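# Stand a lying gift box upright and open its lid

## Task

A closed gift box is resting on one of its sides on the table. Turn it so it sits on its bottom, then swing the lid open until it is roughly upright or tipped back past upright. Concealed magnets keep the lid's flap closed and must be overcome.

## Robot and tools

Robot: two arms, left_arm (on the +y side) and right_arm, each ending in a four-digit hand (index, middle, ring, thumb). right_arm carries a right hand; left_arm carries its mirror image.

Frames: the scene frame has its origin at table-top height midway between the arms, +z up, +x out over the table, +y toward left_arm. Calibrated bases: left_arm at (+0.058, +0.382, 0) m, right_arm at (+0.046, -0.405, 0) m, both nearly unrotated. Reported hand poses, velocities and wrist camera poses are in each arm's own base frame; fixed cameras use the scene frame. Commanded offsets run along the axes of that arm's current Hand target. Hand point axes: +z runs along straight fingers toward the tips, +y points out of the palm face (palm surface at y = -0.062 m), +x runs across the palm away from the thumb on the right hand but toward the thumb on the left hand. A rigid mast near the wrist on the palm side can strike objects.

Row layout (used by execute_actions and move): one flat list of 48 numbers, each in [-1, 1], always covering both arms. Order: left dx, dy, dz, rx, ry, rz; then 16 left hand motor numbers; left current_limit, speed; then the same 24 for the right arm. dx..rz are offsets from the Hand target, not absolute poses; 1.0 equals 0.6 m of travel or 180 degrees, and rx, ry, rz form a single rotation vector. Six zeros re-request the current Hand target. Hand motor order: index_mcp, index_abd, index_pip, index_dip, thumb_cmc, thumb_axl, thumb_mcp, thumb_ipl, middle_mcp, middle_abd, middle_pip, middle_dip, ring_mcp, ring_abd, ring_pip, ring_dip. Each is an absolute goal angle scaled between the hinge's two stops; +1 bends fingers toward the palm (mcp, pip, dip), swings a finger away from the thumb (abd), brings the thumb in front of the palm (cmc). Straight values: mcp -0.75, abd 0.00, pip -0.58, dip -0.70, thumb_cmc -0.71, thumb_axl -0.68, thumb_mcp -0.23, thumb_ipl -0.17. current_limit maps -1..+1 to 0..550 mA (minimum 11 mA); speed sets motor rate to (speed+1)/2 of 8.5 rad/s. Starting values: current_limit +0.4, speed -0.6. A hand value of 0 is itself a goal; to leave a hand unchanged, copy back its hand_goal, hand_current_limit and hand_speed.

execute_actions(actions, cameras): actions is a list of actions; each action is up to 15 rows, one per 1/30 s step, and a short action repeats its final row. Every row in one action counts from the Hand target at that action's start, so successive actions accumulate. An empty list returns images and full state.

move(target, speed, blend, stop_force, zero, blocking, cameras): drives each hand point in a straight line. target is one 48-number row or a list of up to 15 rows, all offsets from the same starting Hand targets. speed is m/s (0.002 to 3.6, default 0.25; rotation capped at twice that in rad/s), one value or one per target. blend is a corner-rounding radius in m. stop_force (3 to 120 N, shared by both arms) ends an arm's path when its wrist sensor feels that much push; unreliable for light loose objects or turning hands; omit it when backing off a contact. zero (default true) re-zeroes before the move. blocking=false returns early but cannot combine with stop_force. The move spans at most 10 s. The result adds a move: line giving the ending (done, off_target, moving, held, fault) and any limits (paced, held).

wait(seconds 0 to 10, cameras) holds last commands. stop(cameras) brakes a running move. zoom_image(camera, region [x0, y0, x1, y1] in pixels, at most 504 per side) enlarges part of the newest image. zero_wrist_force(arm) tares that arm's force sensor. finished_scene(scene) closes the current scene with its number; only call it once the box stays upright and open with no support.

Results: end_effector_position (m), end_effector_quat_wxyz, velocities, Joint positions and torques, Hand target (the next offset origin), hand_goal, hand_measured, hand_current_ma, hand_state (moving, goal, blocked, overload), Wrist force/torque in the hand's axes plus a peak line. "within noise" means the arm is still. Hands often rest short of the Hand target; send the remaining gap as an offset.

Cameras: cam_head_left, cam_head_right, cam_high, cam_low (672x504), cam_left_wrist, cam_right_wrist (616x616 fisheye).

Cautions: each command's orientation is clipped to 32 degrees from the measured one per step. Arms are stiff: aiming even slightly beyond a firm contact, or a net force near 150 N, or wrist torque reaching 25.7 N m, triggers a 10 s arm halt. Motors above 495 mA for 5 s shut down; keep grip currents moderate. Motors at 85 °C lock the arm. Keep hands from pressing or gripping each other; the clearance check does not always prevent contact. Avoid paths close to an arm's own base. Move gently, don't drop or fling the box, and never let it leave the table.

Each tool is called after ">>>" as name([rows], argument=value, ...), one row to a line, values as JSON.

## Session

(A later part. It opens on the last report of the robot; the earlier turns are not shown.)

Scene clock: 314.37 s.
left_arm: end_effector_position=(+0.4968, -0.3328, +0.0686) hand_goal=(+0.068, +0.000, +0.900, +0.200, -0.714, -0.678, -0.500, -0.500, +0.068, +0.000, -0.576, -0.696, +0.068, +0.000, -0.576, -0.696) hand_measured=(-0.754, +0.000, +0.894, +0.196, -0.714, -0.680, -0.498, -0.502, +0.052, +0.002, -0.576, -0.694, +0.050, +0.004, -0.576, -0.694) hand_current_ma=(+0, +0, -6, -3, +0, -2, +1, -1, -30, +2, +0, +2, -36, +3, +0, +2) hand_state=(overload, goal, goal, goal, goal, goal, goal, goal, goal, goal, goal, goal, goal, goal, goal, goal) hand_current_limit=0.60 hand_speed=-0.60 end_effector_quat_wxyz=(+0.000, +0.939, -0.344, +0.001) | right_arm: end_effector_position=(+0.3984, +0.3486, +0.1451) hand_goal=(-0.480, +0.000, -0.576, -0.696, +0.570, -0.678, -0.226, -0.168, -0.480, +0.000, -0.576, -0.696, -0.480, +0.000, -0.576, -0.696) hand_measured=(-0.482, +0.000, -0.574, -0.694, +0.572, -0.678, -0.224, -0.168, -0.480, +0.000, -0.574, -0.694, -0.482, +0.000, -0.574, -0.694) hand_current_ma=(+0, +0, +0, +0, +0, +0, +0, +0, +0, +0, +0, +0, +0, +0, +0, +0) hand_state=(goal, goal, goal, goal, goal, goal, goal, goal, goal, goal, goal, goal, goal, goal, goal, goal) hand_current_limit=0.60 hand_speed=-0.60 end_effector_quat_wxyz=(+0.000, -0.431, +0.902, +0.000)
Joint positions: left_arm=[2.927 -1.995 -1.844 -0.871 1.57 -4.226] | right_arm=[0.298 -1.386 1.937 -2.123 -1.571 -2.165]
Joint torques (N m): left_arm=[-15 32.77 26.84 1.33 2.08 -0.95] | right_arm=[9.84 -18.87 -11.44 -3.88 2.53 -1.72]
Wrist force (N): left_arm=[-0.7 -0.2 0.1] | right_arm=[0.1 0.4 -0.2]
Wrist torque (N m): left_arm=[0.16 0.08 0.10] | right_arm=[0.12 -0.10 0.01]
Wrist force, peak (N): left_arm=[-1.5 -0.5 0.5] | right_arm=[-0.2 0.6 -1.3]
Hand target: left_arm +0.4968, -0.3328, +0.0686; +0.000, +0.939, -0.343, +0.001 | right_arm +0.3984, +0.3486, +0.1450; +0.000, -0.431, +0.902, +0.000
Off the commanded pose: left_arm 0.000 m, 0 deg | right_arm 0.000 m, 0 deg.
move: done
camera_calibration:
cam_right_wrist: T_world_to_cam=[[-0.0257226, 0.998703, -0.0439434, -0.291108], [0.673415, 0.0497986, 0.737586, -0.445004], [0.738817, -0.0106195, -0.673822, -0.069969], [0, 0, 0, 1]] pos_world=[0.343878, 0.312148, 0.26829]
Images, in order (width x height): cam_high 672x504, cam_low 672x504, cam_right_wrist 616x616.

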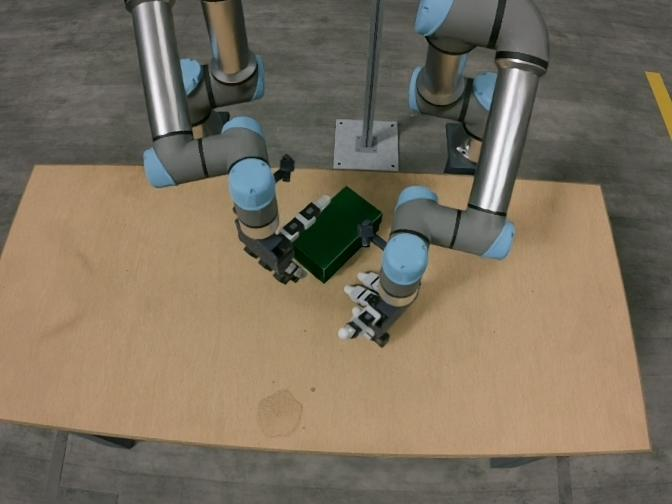

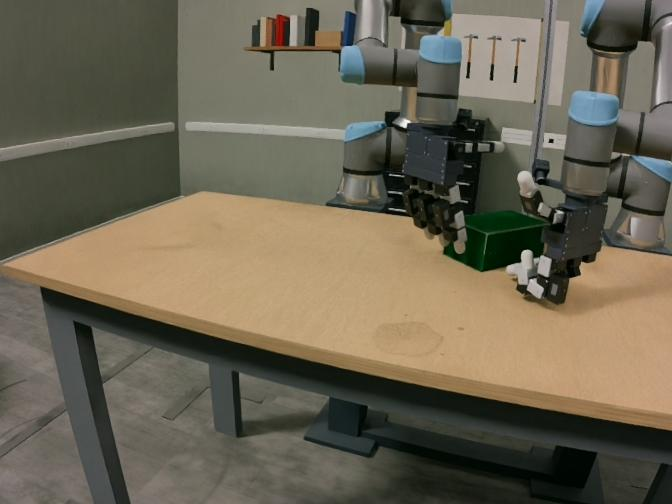

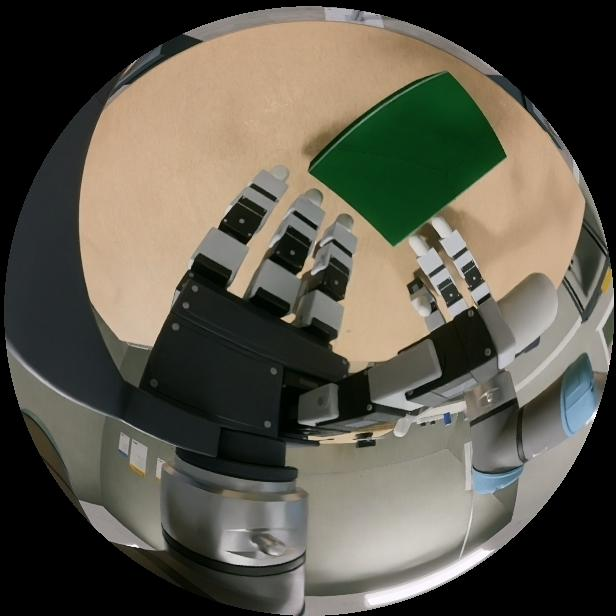

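>>> move([
  [0,0.05,0.004,0,0,0, 0.068,0,0.9,0.2,-0.714,-0.678,-0.5,-0.5,0.068,0,-0.576,-0.696,0.068,0,-0.576,-0.696,0.6,-0.6, 0,0,0.05,0,0,0, -0.479,0,-0.576,-0.696,0.571,-0.678,-0.226,-0.168,-0.479,0,-0.576,-0.696,-0.479,0,-0.576,-0.696,0.6,-0.6],
  [0,0.12,0.004,0,0,0, 0.068,0,0.9,0.2,-0.714,-0.678,-0.5,-0.5,0.068,0,-0.576,-0.696,0.068,0,-0.576,-0.696,0.6,-0.6, 0,0.07,0.05,0,0,0, -0.479,0,-0.576,-0.696,0.571,-0.678,-0.226,-0.168,-0.479,0,-0.576,-0.696,-0.479,0,-0.576,-0.696,0.6,-0.6],
], speed=0.03, stop_force=4, cameras=["cam_high","cam_low"])

>>> zoom_image(camera="cam_low", region=[410, 150, 600, 310])

>>> zoom_image(camera="cam_high", region=[240, 160, 440, 320])

Scene clock: 322.53 s.
left_arm: end_effector_position=(+0.4607, -0.3756, +0.0661) hand_goal=(+0.068, +0.000, +0.900, +0.200, -0.714, -0.678, -0.500, -0.500, +0.068, +0.000, -0.576, -0.696, +0.068, +0.000, -0.576, -0.696) hand_measured=(-0.754, +0.000, +0.894, +0.196, -0.714, -0.680, -0.498, -0.502, +0.052, +0.000, -0.576, -0.694, +0.050, +0.000, -0.576, -0.694) hand_current_ma=(+0, +0, -6, -3, +0, -2, +1, -1, -30, +0, +0, +2, -36, +0, +0, +2) hand_state=(overload, goal, goal, goal, goal, goal, goal, goal, goal, goal, goal, goal, goal, goal, goal, goal) hand_current_limit=0.60 hand_speed=-0.60 end_effector_quat_wxyz=(+0.000, +0.939, -0.343, +0.001) | right_arm: end_effector_position=(+0.3951, +0.3513, +0.1151) hand_goal=(-0.480, +0.000, -0.576, -0.696, +0.570, -0.678, -0.226, -0.168, -0.480, +0.000, -0.576, -0.696, -0.480, +0.000, -0.576, -0.696) hand_measured=(-0.482, +0.002, -0.582, -0.700, +0.572, -0.678, -0.224, -0.168, -0.480, +0.000, -0.574, -0.694, -0.482, +0.000, -0.574, -0.694) hand_current_ma=(+0, +0, -1, +0, +0, +0, +0, +0, +0, +0, +0, +0, +0, +0, +0, +0) hand_state=(goal, goal, goal, goal, goal, goal, goal, goal, goal, goal, goal, goal, goal, goal, goal, goal) hand_current_limit=0.60 hand_speed=-0.60 end_effector_quat_wxyz=(+0.000, -0.431, +0.902, +0.000)
Joint positions: left_arm=[2.838 -1.977 -1.881 -0.852 1.57 -4.315] | right_arm=[0.305 -1.346 1.979 -2.204 -1.571 -2.158]
Joint torques (N m): left_arm=[12.43 32.73 26.52 1.4 1.54 1.41] | right_arm=[-8.93 -16.76 -22.44 0.02 0.96 -1.68]
Wrist force (N): left_arm=[-1.0 -0.1 0.2] | right_arm=[-0.6 -2.4 -6.4]
Wrist torque (N m): left_arm=[0.13 0.12 -0.11] | right_arm=[0.48 -0.20 -0.02]
Wrist force, peak (N): left_arm=[-1.5 0.1 0.4] | right_arm=[0.2 -4.3 -12.7]
Hand target: left_arm +0.4607, -0.3756, +0.0661; +0.000, +0.939, -0.343, +0.001 (not the last commanded pose) | right_arm +0.3951, +0.3513, +0.1151; +0.000, -0.431, +0.902, +0.000 (not the last commanded pose)
Off the commanded pose: left_arm 0.016 m, 0 deg | right_arm 0.038 m, 0 deg.
move: contact (right_arm), held (left_arm; a check stopped the path); path passed 1 of 2 targets; limits=held
pose unreachable (left arm): on one or more control steps of this call, first in action 0 (counted from 0), this arm could not follow its commanded pose, so it was not sent that pose on those steps. It may still have moved: this result reports where it is.
cause: moving toward the commanded pose would bring a part of the arm too close to another arm (a part of this arm just beyond joint 6 (wrist 3) and a part of the right arm just beyond its joint 6 (wrist 3), 10 mm apart when this arm was first held).
Images, in order (width x height): cam_high 672x504, cam_low 672x504.

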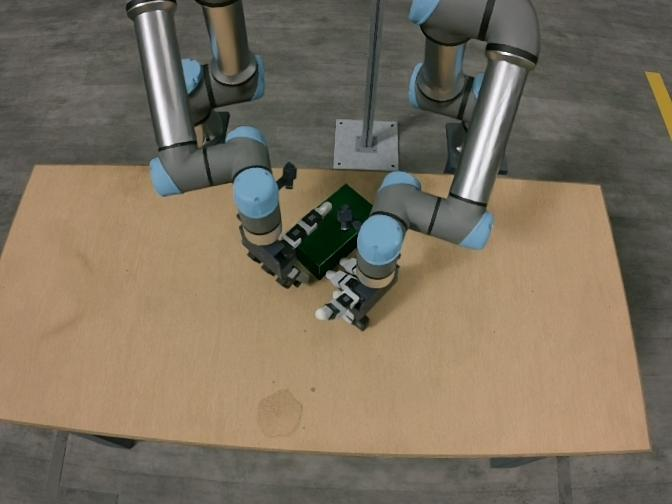

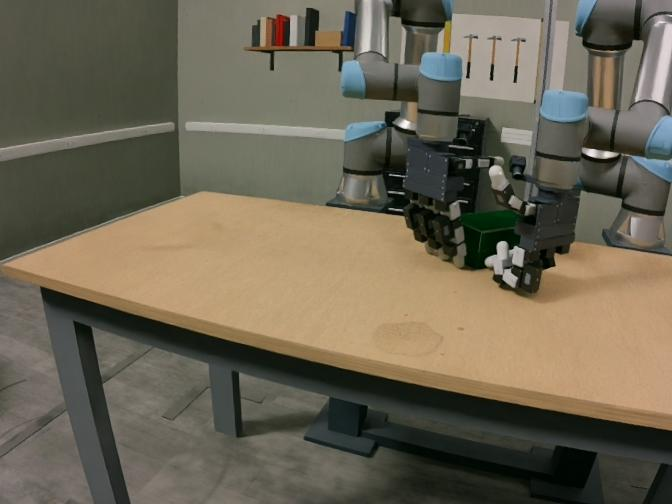

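Scaled by 2.653 from the camera's 672x504 image, which has a finer 960x720 frame.

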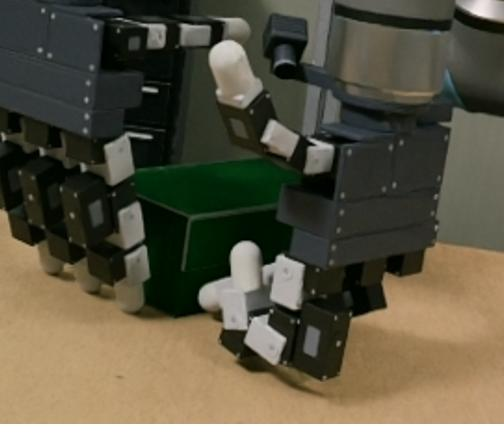

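Scaled by 2.520 from the camera's 672x504 image, which has a finer 960x720 frame.

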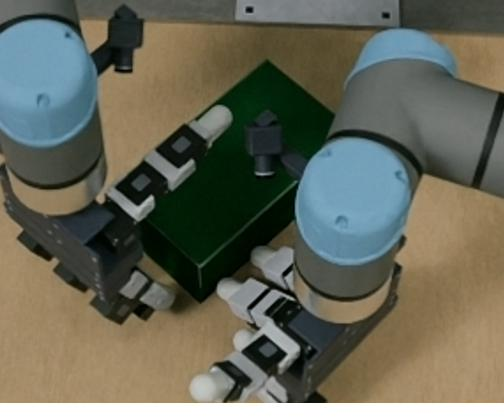

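>>> move([
  [-0.075,0,0.002,0,0,0, 0.068,0,0.9,0.2,-0.714,-0.678,-0.5,-0.5,0.068,0,-0.576,-0.696,0.068,0,-0.576,-0.696,0.6,-0.6, 0,0,0,0,0,0, -0.479,0,-0.576,-0.696,0.571,-0.678,-0.226,-0.168,-0.479,0,-0.576,-0.696,-0.479,0,-0.576,-0.696,0.6,-0.6],
  [-0.075,0.06,0.002,0,0,0, 0.068,0,0.9,0.2,-0.714,-0.678,-0.5,-0.5,0.068,0,-0.576,-0.696,0.068,0,-0.576,-0.696,0.6,-0.6, 0,0,0,0,0,0, -0.479,0,-0.576,-0.696,0.571,-0.678,-0.226,-0.168,-0.479,0,-0.576,-0.696,-0.479,0,-0.576,-0.696,0.6,-0.6],
], speed=0.03, stop_force=4, cameras=["cam_high","cam_low","cam_left_wrist"])

>>> zoom_image(camera="cam_low", region=[410, 150, 600, 310])

>>> zoom_image(camera="cam_high", region=[240, 160, 440, 320])

Scene clock: 334.03 s.
left_arm: end_effector_position=(+0.4031, -0.3741, +0.0648) hand_goal=(+0.068, +0.000, +0.900, +0.200, -0.714, -0.678, -0.500, -0.500, +0.068, +0.000, -0.576, -0.696, +0.068, +0.000, -0.576, -0.696) hand_measured=(-0.754, +0.000, +0.894, +0.196, -0.714, -0.680, -0.498, -0.502, +0.052, +0.000, -0.576, -0.694, +0.050, -0.004, -0.578, -0.696) hand_current_ma=(+0, +0, -6, -3, +0, -2, +1, -1, -29, +0, +0, +2, -36, -3, -2, +1) hand_state=(overload, goal, goal, goal, goal, goal, goal, goal, goal, goal, goal, goal, goal, goal, goal, goal) hand_current_limit=0.60 hand_speed=-0.60 end_effector_quat_wxyz=(+0.000, +0.939, -0.343, +0.001) | right_arm: end_effector_position=(+0.3951, +0.3513, +0.1151) hand_goal=(-0.480, +0.000, -0.576, -0.696, +0.570, -0.678, -0.226, -0.168, -0.480, +0.000, -0.576, -0.696, -0.480, +0.000, -0.576, -0.696) hand_measured=(-0.482, +0.002, -0.582, -0.700, +0.572, -0.678, -0.224, -0.168, -0.480, +0.000, -0.574, -0.694, -0.482, +0.000, -0.574, -0.694) hand_current_ma=(+0, +0, -1, +0, +0, +0, +0, +0, +0, +0, +0, +0, +0, +0, +0, +0) hand_state=(goal, goal, goal, goal, goal, goal, goal, goal, goal, goal, goal, goal, goal, goal, goal, goal) hand_current_limit=0.60 hand_speed=-0.60 end_effector_quat_wxyz=(+0.000, -0.431, +0.902, +0.000)
Joint positions: left_arm=[2.807 -1.883 -2.027 -0.799 1.57 -4.346] | right_arm=[0.305 -1.346 1.979 -2.204 -1.571 -2.158]
Joint torques (N m): left_arm=[-15.05 40.47 10.11 3.81 1.87 -1.29] | right_arm=[-7.88 -17.38 -23.71 -0.01 0.86 -1.61]
Wrist force (N): left_arm=[-1.1 -1.1 0.1] | right_arm=[-0.3 -2.5 -6.5]
Wrist torque (N m): left_arm=[0.15 0.14 0.14] | right_arm=[0.48 -0.22 0.01]
Wrist force, peak (N): left_arm=[-0.9 -1.3 0.2] | right_arm=[-0.5 -2.7 -7.2]
Hand target: left_arm +0.4031, -0.3741, +0.0648; +0.000, +0.939, -0.343, +0.001 | right_arm +0.3951, +0.3513, +0.1151; +0.000, -0.431, +0.902, +0.000
Off the commanded pose: left_arm 0.000 m, 0 deg | right_arm 0.000 m, 0 deg.
move: done
camera_calibration:
cam_left_wrist: T_world_to_cam=[[-0.175286, 0.981341, -0.07903, 0.420976], [0.647215, 0.175349, 0.741867, -0.299018], [0.741882, 0.0788891, -0.665874, -0.0990227], [0, 0, 0, 1]] pos_world=[0.340783, -0.352876, 0.189165]
Images, in order (width x height): cam_high 672x504, cam_low 672x504, cam_left_wrist 616x616.

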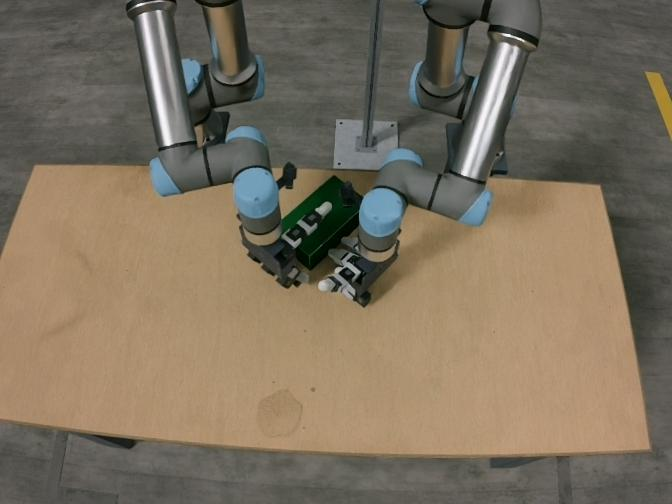

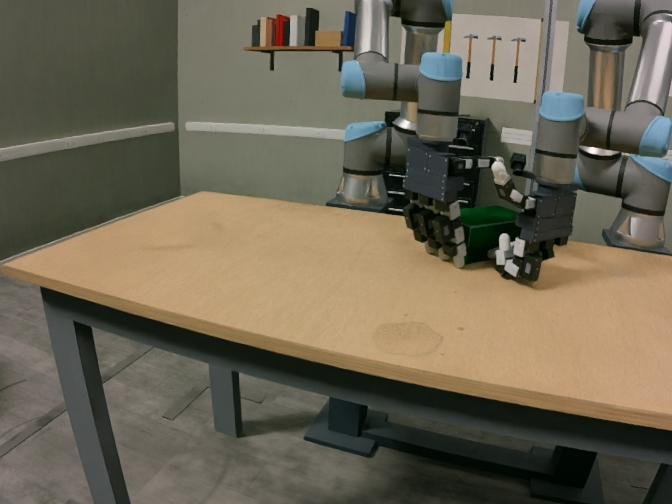

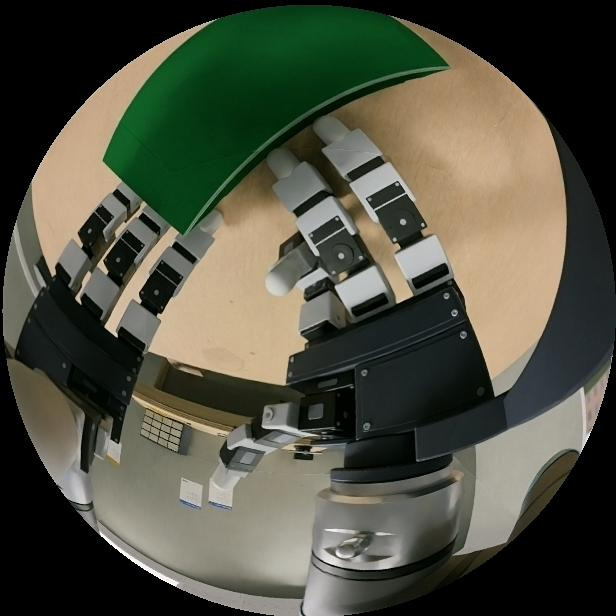

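Scaled by 2.653 from the camera's 672x504 image, which has a finer 960x720 frame.

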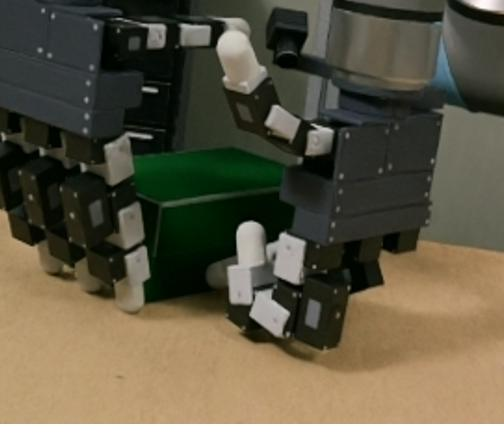

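Scaled by 2.520 from the camera's 672x504 image, which has a finer 960x720 frame.

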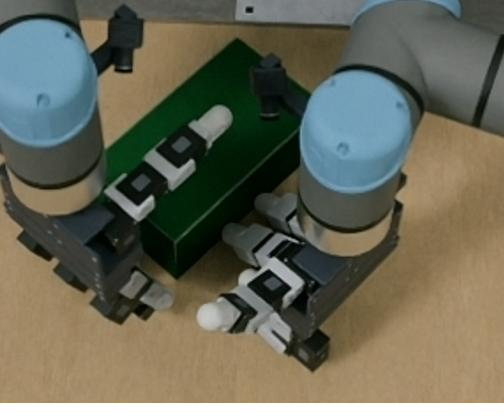

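>>> move([
  [0,-0.1,0,0,0,0, 0.068,0,0.9,0.2,-0.714,-0.678,-0.5,-0.5,0.068,0,-0.576,-0.696,0.068,0,-0.576,-0.696,0.6,-0.6, 0,0,-0.258,0,0,0, -0.479,0,-0.576,-0.696,0.571,-0.678,-0.226,-0.168,-0.479,0,-0.576,-0.696,-0.479,0,-0.576,-0.696,0.6,-0.6],
  [0,-0.17,0,0,0,0, 0.068,0,0.9,0.2,-0.714,-0.678,-0.5,-0.5,0.068,0,-0.576,-0.696,0.068,0,-0.576,-0.696,0.6,-0.6, 0.31,0.131,-0.258,0,0,0.508, 0.068,0,-0.576,-0.696,-0.714,-0.678,-0.226,-0.168,0.068,0,-0.576,-0.696,0.068,0,-0.576,-0.696,0.6,-0.6],
], speed=0.3, cameras=["all"])

>>> zoom_image(camera="cam_high", region=[230, 150, 400, 290])

Scene clock: 377.30 s.
left_arm: end_effector_position=(+0.4689, -0.2961, +0.0649) hand_goal=(+0.068, +0.000, +0.900, +0.200, -0.714, -0.678, -0.500, -0.500, +0.068, +0.000, -0.576, -0.696, +0.068, +0.000, -0.576, -0.696) hand_measured=(-0.754, +0.000, +0.894, +0.196, -0.714, -0.680, -0.498, -0.502, +0.052, +0.000, -0.576, -0.694, +0.050, -0.004, -0.578, -0.696) hand_current_ma=(+0, +0, -6, -3, +0, -2, +1, -1, -29, +0, +0, +2, -35, -3, -2, +1) hand_state=(overload, goal, goal, goal, goal, goal, goal, goal, goal, goal, goal, goal, goal, goal, goal, goal) hand_current_limit=0.60 hand_speed=-0.60 end_effector_quat_wxyz=(+0.000, +0.939, -0.343, +0.001) | right_arm: end_effector_position=(+0.2171, +0.2560, +0.2700) hand_goal=(+0.068, +0.000, -0.576, -0.696, -0.714, -0.678, -0.226, -0.168, +0.068, +0.000, -0.576, -0.696, +0.068, +0.000, -0.576, -0.696) hand_measured=(+0.052, +0.000, -0.580, -0.698, -0.712, -0.678, -0.224, -0.168, +0.050, +0.000, -0.576, -0.694, +0.052, +0.000, -0.576, -0.694) hand_current_ma=(-6, +0, +0, +0, +0, +0, +0, +0, -9, +0, +0, +0, -7, +0, +0, +0) hand_state=(goal, goal, goal, goal, goal, goal, goal, goal, goal, goal, goal, goal, goal, goal, goal, goal) hand_current_limit=0.60 hand_speed=-0.60 end_effector_quat_wxyz=(+0.000, +0.345, +0.939, +0.000)
Joint positions: left_arm=[2.982 -1.924 -1.967 -0.819 1.57 -4.17] | right_arm=[0.401 -2.284 2.244 -1.531 -1.571 -0.466]
Joint torques (N m): left_arm=[12.23 29.1 26.36 1.42 -1.97 1.43] | right_arm=[8.49 -1.77 -29.94 -3.63 -2.54 1.81]
Wrist force (N): left_arm=[-1.2 0.2 0.2] | right_arm=[-0.4 0.6 -0.1]
Wrist torque (N m): left_arm=[0.19 0.19 -0.14] | right_arm=[0.20 -0.03 -0.10]
Wrist force, peak (N): left_arm=[-1.3 -1.0 -0.1] | right_arm=[-0.4 -2.8 -7.1]
Hand target: left_arm +0.4689, -0.2961, +0.0649; +0.000, +0.939, -0.343, +0.001 | right_arm +0.2171, +0.2560, +0.2700; +0.000, +0.345, +0.939, +0.000
Off the commanded pose: left_arm 0.000 m, 0 deg | right_arm 0.000 m, 0 deg.
move: done
camera_calibration:
cam_left_wrist: T_world_to_cam=[[-0.175286, 0.981341, -0.07903, 0.356081], [0.647215, 0.175349, 0.741867, -0.35533], [0.741882, 0.0788891, -0.665874, -0.154058], [0, 0, 0, 1]] pos_world=[0.406683, -0.274976, 0.189165]
cam_right_wrist: T_world_to_cam=[[0.999066, 0.000635598, -0.0432064, -0.164889], [0.0323383, -0.674197, 0.737843, -0.0860021], [-0.0286607, -0.738551, -0.673588, 0.500095], [0, 0, 0, 1]] pos_world=[0.181849, 0.311468, 0.39319]

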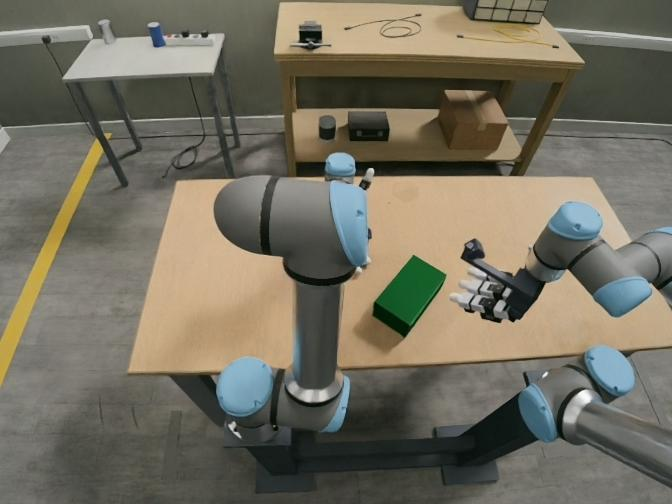

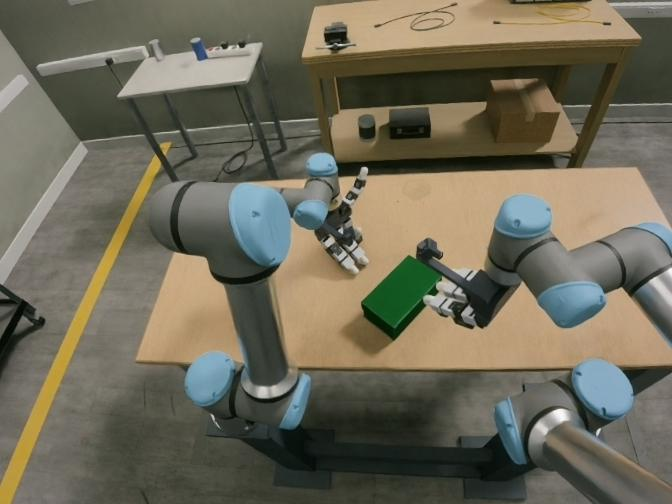

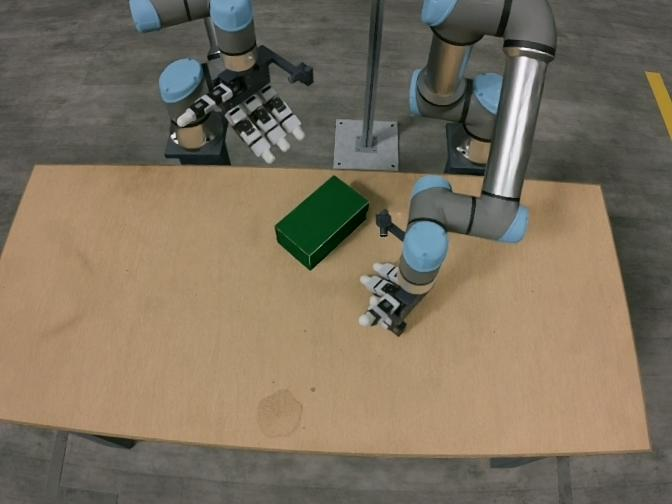

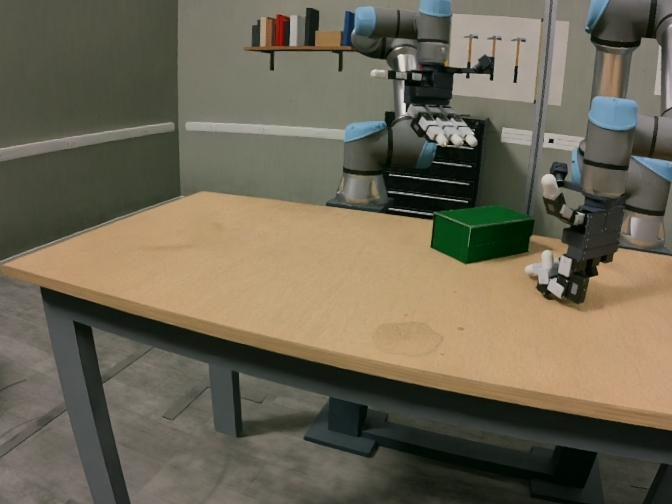

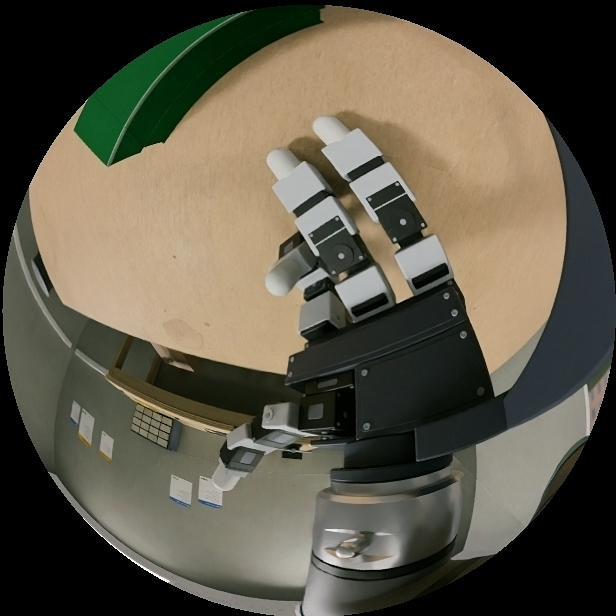

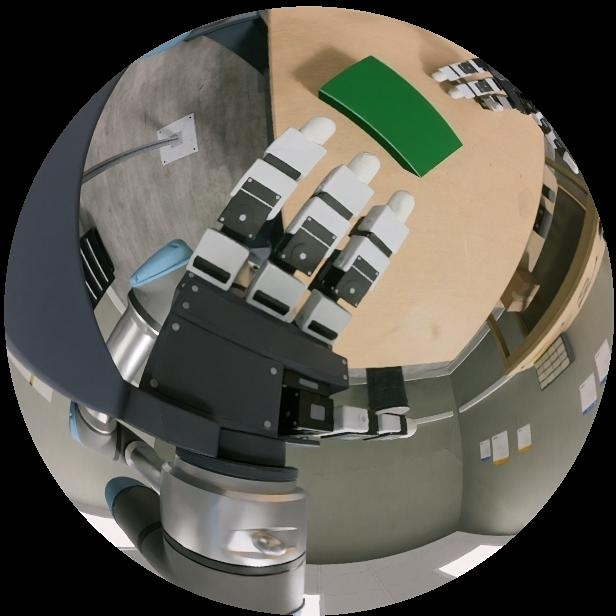

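Scaled by 2.965 from the camera's 672x504 image, which has a finer 960x720 frame.

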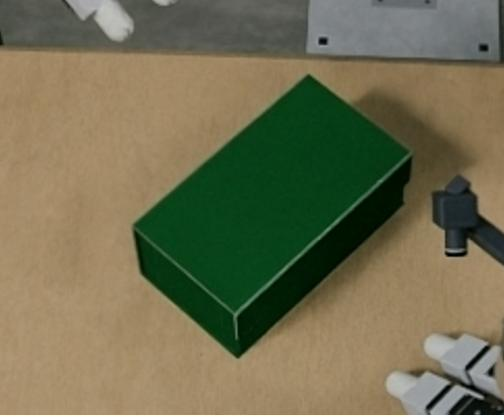

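>>> move(target=[-0.024,0.107,0,0,0,0, 0.068,0,0.9,0.2,-0.714,-0.678,-0.5,-0.5,0.068,0,-0.576,-0.696,0.068,0,-0.576,-0.696,0.75,-0.8, 0,0,0.2575,0,0,0, 0.068,0,-0.576,-0.696,-0.714,-0.678,-0.226,-0.168,0.068,0,-0.576,-0.696,0.068,0,-0.576,-0.696,0.75,-0.8], speed=0.2)

>>> move(target=[0,0.12,0.002,0,0,0, 0.068,0,0.9,0.2,-0.714,-0.678,-0.5,-0.5,0.068,0,-0.576,-0.696,0.068,0,-0.576,-0.696,0.75,-0.8, 0,0.06,0,0,0,0, 0.068,0,-0.576,-0.696,-0.714,-0.678,-0.226,-0.168,0.068,0,-0.576,-0.696,0.068,0,-0.576,-0.696,0.75,-0.8], speed=0.03, stop_force=5, cameras=["cam_high","cam_low","cam_head_right"])

>>> zoom_image(camera="cam_low", region=[400, 150, 600, 300])

>>> zoom_image(camera="cam_high", region=[200, 130, 420, 300])

Scene clock: 386.23 s.
left_arm: end_effector_position=(+0.4164, -0.3359, +0.0648) hand_goal=(+0.068, +0.000, +0.900, +0.200, -0.714, -0.678, -0.500, -0.500, +0.068, +0.000, -0.576, -0.696, +0.068, +0.000, -0.576, -0.696) hand_measured=(-0.754, +0.000, +0.894, +0.196, -0.714, -0.680, -0.498, -0.502, +0.052, +0.000, -0.576, -0.694, +0.050, -0.004, -0.578, -0.696) hand_current_ma=(+0, +0, -6, -3, +0, -2, +1, -1, -29, +0, +0, +2, -35, -3, -2, +1) hand_state=(overload, goal, goal, goal, goal, goal, goal, goal, goal, goal, goal, goal, goal, goal, goal, goal) hand_current_limit=0.75 hand_speed=-0.80 end_effector_quat_wxyz=(+0.000, +0.939, -0.343, +0.001) | right_arm: end_effector_position=(+0.2171, +0.2559, +0.1155) hand_goal=(+0.068, +0.000, -0.576, -0.696, -0.714, -0.678, -0.226, -0.168, +0.068, +0.000, -0.576, -0.696, +0.068, +0.000, -0.576, -0.696) hand_measured=(+0.054, +0.000, -0.580, -0.698, -0.712, -0.678, -0.224, -0.168, +0.050, +0.000, -0.576, -0.694, +0.052, +0.000, -0.576, -0.694) hand_current_ma=(-6, +0, +0, +0, +0, +0, +0, +0, -8, +0, +0, +0, -6, +0, +0, +0) hand_state=(goal, goal, goal, goal, goal, goal, goal, goal, goal, goal, goal, goal, goal, goal, goal, goal) hand_current_limit=0.75 hand_speed=-0.80 end_effector_quat_wxyz=(+0.000, +0.345, +0.939, +0.000)
Joint positions: left_arm=[2.886 -1.867 -2.052 -0.792 1.57 -4.266] | right_arm=[0.4 -2.173 2.615 -2.012 -1.571 -0.467]
Joint torques (N m): left_arm=[-14.48 40.65 9.45 3.93 1.88 -1.19] | right_arm=[10.07 14.01 -13.39 -4.2 -2.6 2.16]
Wrist force (N): left_arm=[-1.2 0.2 0.6] | right_arm=[-0.1 0.4 -0.2]
Wrist torque (N m): left_arm=[0.18 0.15 0.08] | right_arm=[0.15 -0.03 -0.12]
Wrist force, peak (N): left_arm=[-1.2 -0.8 0.5] | right_arm=[-0.4 0.6 -1.4]
Hand target: left_arm +0.4164, -0.3359, +0.0648; +0.000, +0.939, -0.343, +0.001 | right_arm +0.2171, +0.2559, +0.1155; +0.000, +0.345, +0.939, +0.000
Off the commanded pose: left_arm 0.000 m, 0 deg | right_arm 0.000 m, 0 deg.
move: done

Scene clock: 389.37 s.
left_arm: end_effector_position=(+0.3801, -0.3789, +0.0638) hand_goal=(+0.068, +0.000, +0.900, +0.200, -0.714, -0.678, -0.500, -0.500, +0.068, +0.000, -0.576, -0.696, +0.068, +0.000, -0.576, -0.696) hand_measured=(-0.754, +0.000, +0.894, +0.196, -0.714, -0.680, -0.498, -0.502, +0.054, -0.002, -0.576, -0.694, +0.052, -0.006, -0.578, -0.694) hand_current_ma=(+0, +0, -6, -3, +0, -2, +1, -1, -25, -1, +0, +2, -32, -6, -2, +1) hand_state=(overload, goal, goal, goal, goal, goal, goal, goal, goal, goal, goal, goal, goal, goal, goal, goal) hand_current_limit=0.75 hand_speed=-0.80 end_effector_quat_wxyz=(+0.000, +0.939, -0.344, +0.001) | right_arm: end_effector_position=(+0.2354, +0.2775, +0.1155) hand_goal=(+0.068, +0.000, -0.576, -0.696, -0.714, -0.678, -0.226, -0.168, +0.068, +0.000, -0.576, -0.696, +0.068, +0.000, -0.576, -0.696) hand_measured=(+0.054, +0.002, -0.580, -0.698, -0.712, -0.678, -0.224, -0.168, +0.050, +0.002, -0.576, -0.694, +0.052, +0.006, -0.578, -0.694) hand_current_ma=(-6, +0, +0, +0, +0, +0, +0, +0, -8, +0, +0, +0, -6, +1, +0, +0) hand_state=(goal, goal, goal, goal, goal, goal, goal, goal, goal, goal, goal, goal, goal, goal, goal, goal) hand_current_limit=0.75 hand_speed=-0.80 end_effector_quat_wxyz=(+0.000, +0.345, +0.939, +0.000)
Joint positions: left_arm=[2.782 -1.854 -2.074 -0.782 1.57 -4.37] | right_arm=[0.453 -2.043 2.566 -2.093 -1.571 -0.414]
Joint torques (N m): left_arm=[11.9 24.84 24.82 1.57 -0.87 1.35] | right_arm=[-10.98 -12.39 -13.61 -2.02 1.89 -1.23]
Wrist force (N): left_arm=[-0.2 -2.7 -0.8] | right_arm=[-0.4 -3.6 -2.1]
Wrist torque (N m): left_arm=[0.12 0.01 0.05] | right_arm=[0.13 0.17 -0.33]
Wrist force, peak (N): left_arm=[-0.8 -17.0 -7.1] | right_arm=[0.1 -21.9 -8.9]
Hand target: left_arm +0.3801, -0.3789, +0.0638; +0.000, +0.939, -0.344, +0.001 (not the last commanded pose) | right_arm +0.2354, +0.2775, +0.1155; +0.000, +0.345, +0.939, +0.000 (not the last commanded pose)
Off the commanded pose: left_arm 0.016 m, 0 deg | right_arm 0.008 m, 0 deg.
move: contact (left_arm, right_arm)
Images, in order (width x height): cam_head_right 672x504, cam_high 672x504, cam_low 672x504.

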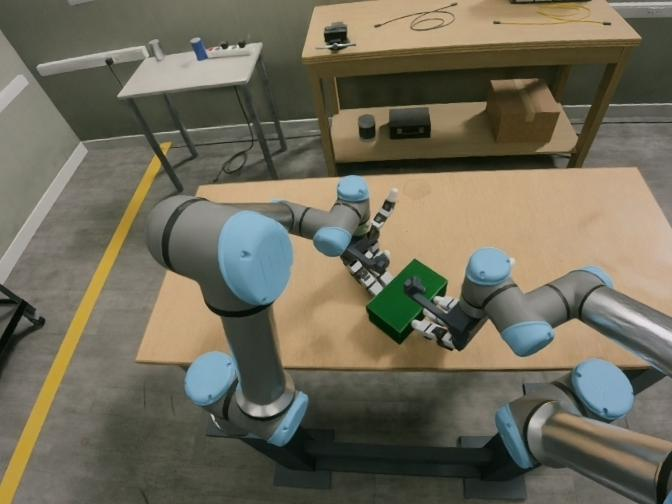

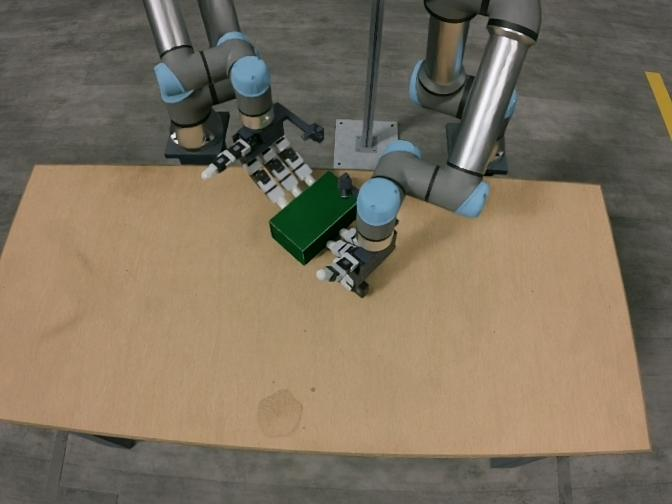

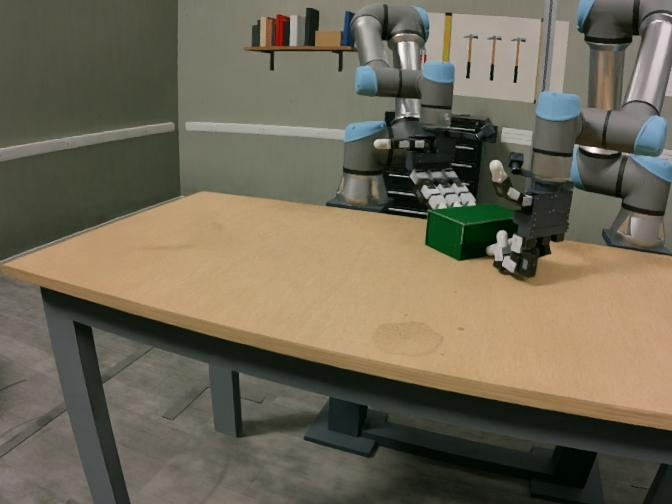

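Scaled by 2.520 from the camera's 672x504 image, which has a finer 960x720 frame.

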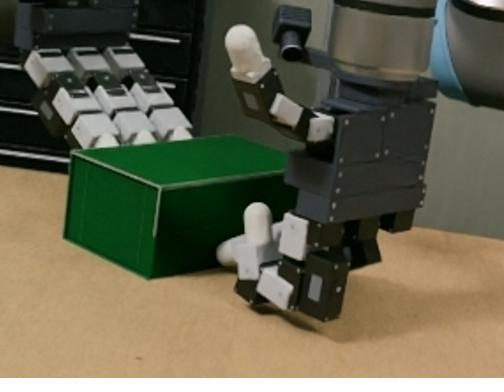

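Scaled by 2.291 from the camera's 672x504 image, which has a finer 960x720 frame.

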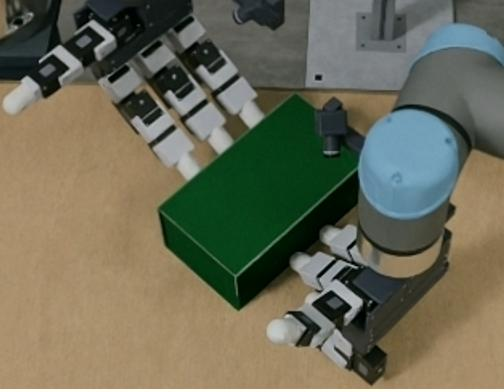

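>>> move([
  [0,0,0,0,0,0, 0.068,0,0.9,0.2,-0.714,-0.678,-0.5,-0.5,0.5,0,-0.5,-0.65,0.5,0,-0.5,-0.65,0.75,-0.9, 0,0,0,0,0,0, 0.4,0,-0.5,-0.65,-0.714,-0.678,-0.226,-0.168,0.4,0,-0.5,-0.65,0.4,0,-0.5,-0.65,0.25,-0.9],
  [0,-0.012,-0.058,0,0,0, 0.068,0,0.9,0.2,-0.714,-0.678,-0.5,-0.5,0.5,0,-0.5,-0.65,0.5,0,-0.5,-0.65,0.75,-0.9, 0,0,0,0,0,0, 0.4,0,-0.5,-0.65,-0.714,-0.678,-0.226,-0.168,0.4,0,-0.5,-0.65,0.4,0,-0.5,-0.65,0.25,-0.9],
], speed=0.05, cameras=["cam_high","cam_low","cam_head_right"])

>>> zoom_image(camera="cam_low", region=[400, 150, 600, 300])

>>> zoom_image(camera="cam_high", region=[200, 130, 420, 300])

Scene clock: 398.20 s.
left_arm: end_effector_position=(+0.3847, -0.3734, +0.0986) hand_goal=(+0.068, +0.000, +0.900, +0.200, -0.714, -0.678, -0.500, -0.500, +0.500, +0.000, -0.500, -0.650, +0.500, +0.000, -0.500, -0.650) hand_measured=(-0.754, +0.000, +0.894, +0.196, -0.714, -0.680, -0.498, -0.502, +0.172, +0.000, -0.576, -0.700, +0.156, -0.006, -0.568, -0.694) hand_current_ma=(+0, +0, -6, -3, +0, -2, +1, -1, -481, -1, -222, -128, -481, -6, -191, -109) hand_state=(overload, goal, goal, goal, goal, goal, goal, goal, blocked, goal, blocked, blocked, blocked, goal, blocked, blocked) hand_current_limit=0.75 hand_speed=-0.90 end_effector_quat_wxyz=(+0.000, +0.939, -0.344, +0.001) | right_arm: end_effector_position=(+0.2354, +0.2775, +0.1155) hand_goal=(+0.400, +0.000, -0.500, -0.650, -0.714, -0.678, -0.226, -0.168, +0.400, +0.000, -0.500, -0.650, +0.400, +0.000, -0.500, -0.650) hand_measured=(+0.436, +0.000, -0.468, -0.632, -0.712, -0.678, -0.224, -0.168, +0.438, +0.002, -0.468, -0.634, +0.440, +0.006, -0.468, -0.634) hand_current_ma=(+30, +0, +23, +7, +0, +0, +0, +0, +33, +0, +22, +6, +36, +1, +21, +7) hand_state=(blocked, goal, blocked, goal, goal, goal, goal, goal, blocked, goal, blocked, goal, blocked, goal, blocked, goal) hand_current_limit=0.25 hand_speed=-0.90 end_effector_quat_wxyz=(+0.000, +0.345, +0.939, +0.000)
Joint positions: left_arm=[2.796 -1.793 -2.037 -0.88 1.57 -4.357] | right_arm=[0.453 -2.043 2.566 -2.093 -1.571 -0.414]
Joint torques (N m): left_arm=[7.58 40.76 27.43 0.68 -4.52 1.43] | right_arm=[-7.99 -7.53 -23.69 -4.35 1.73 -1.43]
Wrist force (N): left_arm=[0.3 -10.8 7.8] | right_arm=[-0.3 -11.1 -6.1]
Wrist torque (N m): left_arm=[0.65 0.43 0.33] | right_arm=[-0.61 0.14 -0.33]
Wrist force, peak (N): left_arm=[0.1 -11.0 8.6] | right_arm=[-0.4 -11.9 -6.1]
Hand target: left_arm +0.3847, -0.3734, +0.0986; +0.000, +0.939, -0.344, +0.001 | right_arm +0.2354, +0.2775, +0.1155; +0.000, +0.345, +0.939, +0.000
Off the commanded pose: left_arm 0.000 m, 0 deg | right_arm 0.000 m, 0 deg.
move: done
Images, in order (width x height): cam_head_right 672x504, cam_high 672x504, cam_low 672x504.

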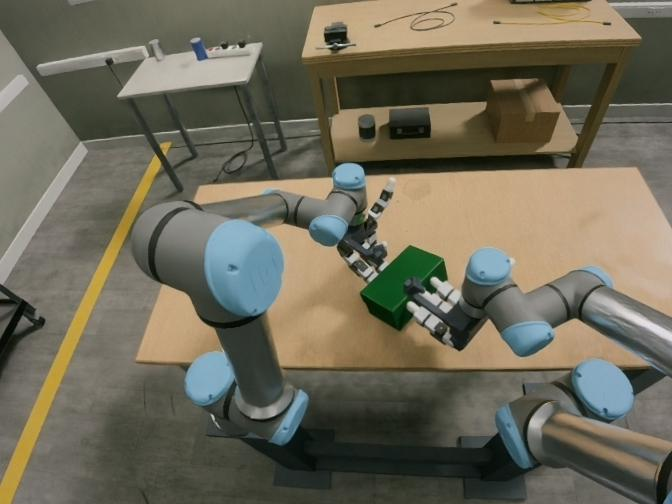

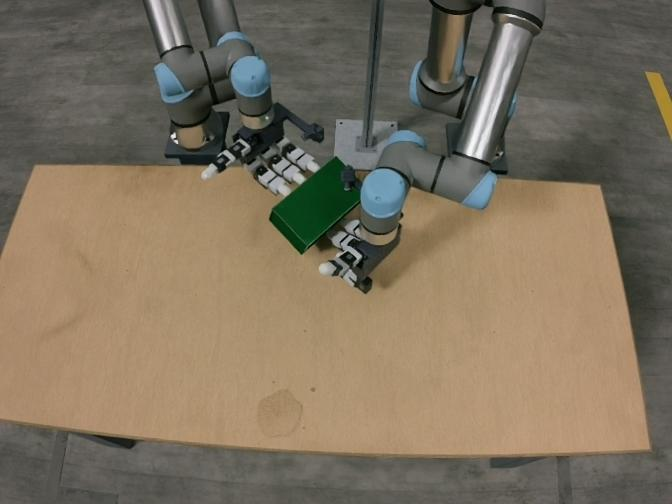

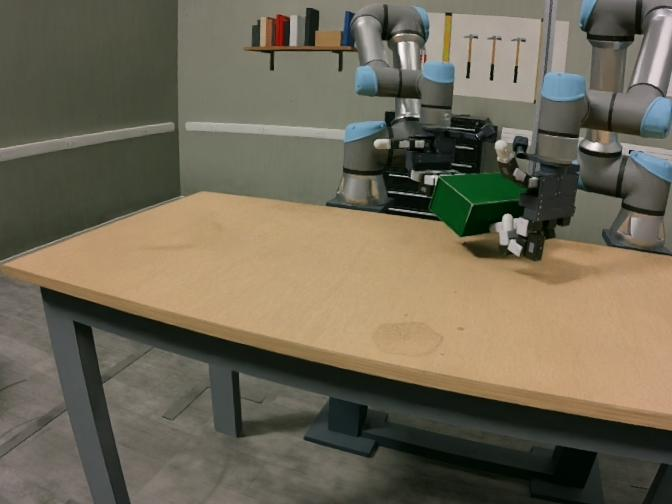

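Scaled by 2.520 from the camera's 672x504 image, which has a finer 960x720 frame.

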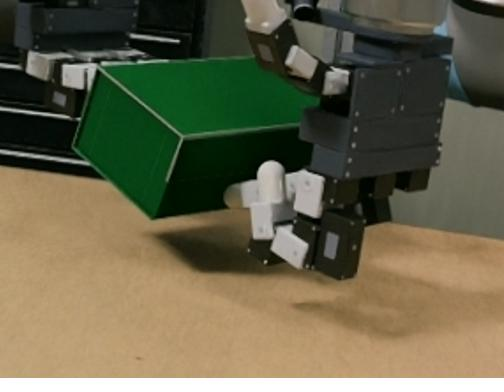

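Scaled by 2.291 from the camera's 672x504 image, which has a finer 960x720 frame.

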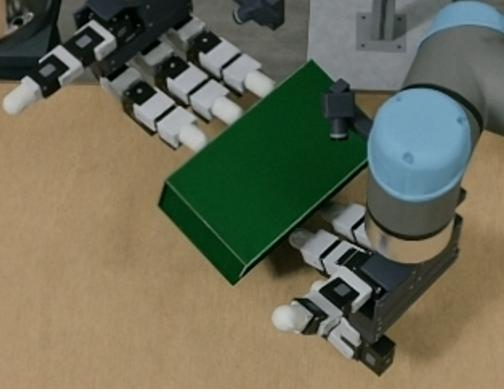

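>>> move([
  [0,0.012,0.058,0,0,0, 0.068,0,0.9,0.2,-0.714,-0.678,-0.5,-0.5,0.5,0,-0.5,-0.65,0.5,0,-0.5,-0.65,0.75,-0.9, 0,0,0,0,0,0, 0.4,0,-0.5,-0.65,-0.714,-0.678,-0.226,-0.168,0.4,0,-0.5,-0.65,0.4,0,-0.5,-0.65,0.25,-0.9],
  [0,0.012,0.058,0,0,0, 0.068,0,0.9,0.2,-0.714,-0.678,-0.5,-0.5,0,0,-0.576,-0.696,0,0,-0.576,-0.696,0.75,-0.9, 0,0,0,0,0,0, 0.3,0,-0.5,-0.65,-0.714,-0.678,-0.226,-0.168,0.3,0,-0.5,-0.65,0.3,0,-0.5,-0.65,0.25,-0.9],
  [0,-0.03,0.03,0,0,0, 0.068,0,0.9,0.2,-0.714,-0.678,-0.5,-0.5,0,0,-0.576,-0.696,0,0,-0.576,-0.696,0.75,-0.9, 0,0,0,0,0,0, 0.3,0,-0.5,-0.65,-0.714,-0.678,-0.226,-0.168,0.3,0,-0.5,-0.65,0.3,0,-0.5,-0.65,0.25,-0.9],
  [0,-0.03,0.008,0,0,0, 0.068,0,0.9,0.2,-0.714,-0.678,-0.5,-0.5,0.068,0,-0.576,-0.696,0.068,0,-0.576,-0.696,0.75,-0.9, 0,0,0,0,0,0, 0.3,0,-0.5,-0.65,-0.714,-0.678,-0.226,-0.168,0.3,0,-0.5,-0.65,0.3,0,-0.5,-0.65,0.25,-0.9],
], speed=0.06, cameras=["cam_high","cam_low"])

>>> zoom_image(camera="cam_low", region=[400, 150, 600, 300])

>>> zoom_image(camera="cam_high", region=[200, 130, 420, 300])

Scene clock: 415.03 s.
left_arm: end_effector_position=(+0.3963, -0.3596, +0.0938) hand_goal=(+0.068, +0.000, +0.900, +0.200, -0.714, -0.678, -0.500, -0.500, +0.068, +0.000, -0.576, -0.696, +0.068, +0.000, -0.576, -0.696) hand_measured=(-0.754, +0.000, +0.894, +0.196, -0.714, -0.680, -0.498, -0.502, +0.052, +0.000, -0.576, -0.696, +0.050, -0.004, -0.576, -0.696) hand_current_ma=(+0, +0, -6, -3, +0, -2, +2, -1, -31, +0, +0, +0, -37, -3, +0, +0) hand_state=(overload, goal, goal, goal, goal, goal, goal, goal, goal, goal, goal, goal, goal, goal, goal, goal) hand_current_limit=0.75 hand_speed=-0.90 end_effector_quat_wxyz=(+0.000, +0.939, -0.344, +0.001) | right_arm: end_effector_position=(+0.2354, +0.2775, +0.1155) hand_goal=(+0.300, +0.000, -0.500, -0.650, -0.714, -0.678, -0.226, -0.168, +0.300, +0.000, -0.500, -0.650, +0.300, +0.000, -0.500, -0.650) hand_measured=(+0.292, +0.002, -0.502, -0.648, -0.712, -0.678, -0.224, -0.168, +0.284, +0.002, -0.506, -0.650, +0.292, +0.002, -0.500, -0.648) hand_current_ma=(-2, +0, +0, +0, +0, +0, +0, +0, -7, +0, -1, +0, -2, +0, +0, +0) hand_state=(goal, goal, goal, goal, goal, goal, goal, goal, goal, goal, goal, goal, goal, goal, goal, goal) hand_current_limit=0.25 hand_speed=-0.90 end_effector_quat_wxyz=(+0.000, +0.345, +0.939, +0.000)
Joint positions: left_arm=[2.83 -1.805 -2.037 -0.868 1.57 -4.323] | right_arm=[0.453 -2.043 2.566 -2.093 -1.571 -0.414]
Joint torques (N m): left_arm=[12.84 38.11 27.31 1.42 1.19 1.5] | right_arm=[-1 8.45 -24.43 -4.22 1.73 -1.46]
Wrist force (N): left_arm=[0.4 -0.4 0.9] | right_arm=[-0.4 -0.6 0.2]
Wrist torque (N m): left_arm=[0.03 -0.02 0.03] | right_arm=[0.15 -0.02 -0.08]
Wrist force, peak (N): left_arm=[0.2 -11.4 8.2] | right_arm=[-0.5 -11.8 -6.0]
Hand target: left_arm +0.3963, -0.3596, +0.0938; +0.000, +0.939, -0.344, +0.001 | right_arm +0.2354, +0.2775, +0.1155; +0.000, +0.345, +0.939, +0.000
Off the commanded pose: left_arm 0.000 m, 0 deg | right_arm 0.000 m, 0 deg.
move: done
Images, in order (width x height): cam_high 672x504, cam_low 672x504.

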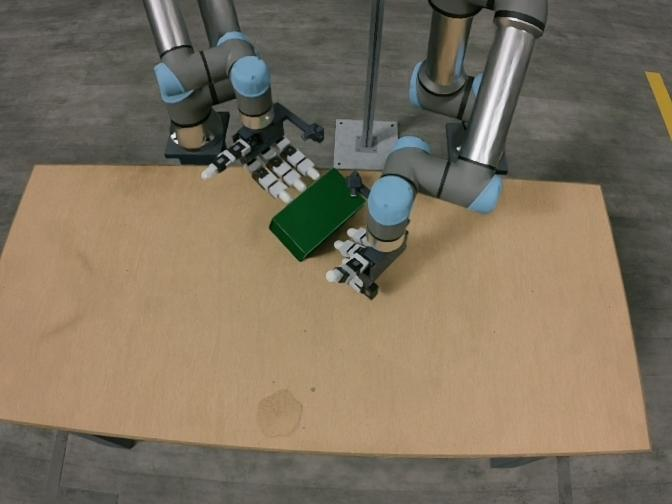

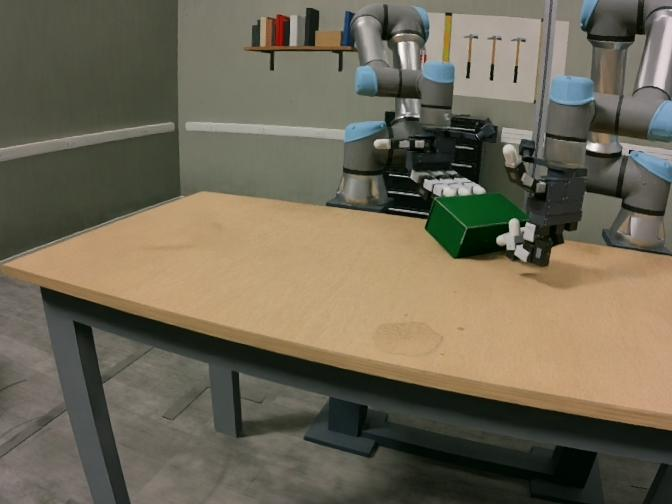

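Scaled by 2.520 from the camera's 672x504 image, which has a finer 960x720 frame.

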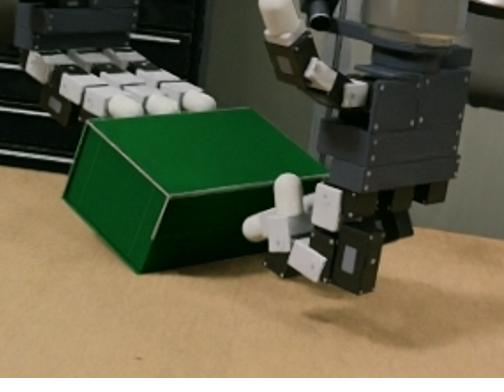

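Scaled by 2.291 from the camera's 672x504 image, which has a finer 960x720 frame.

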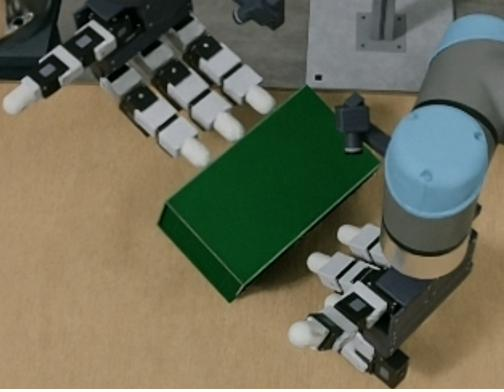

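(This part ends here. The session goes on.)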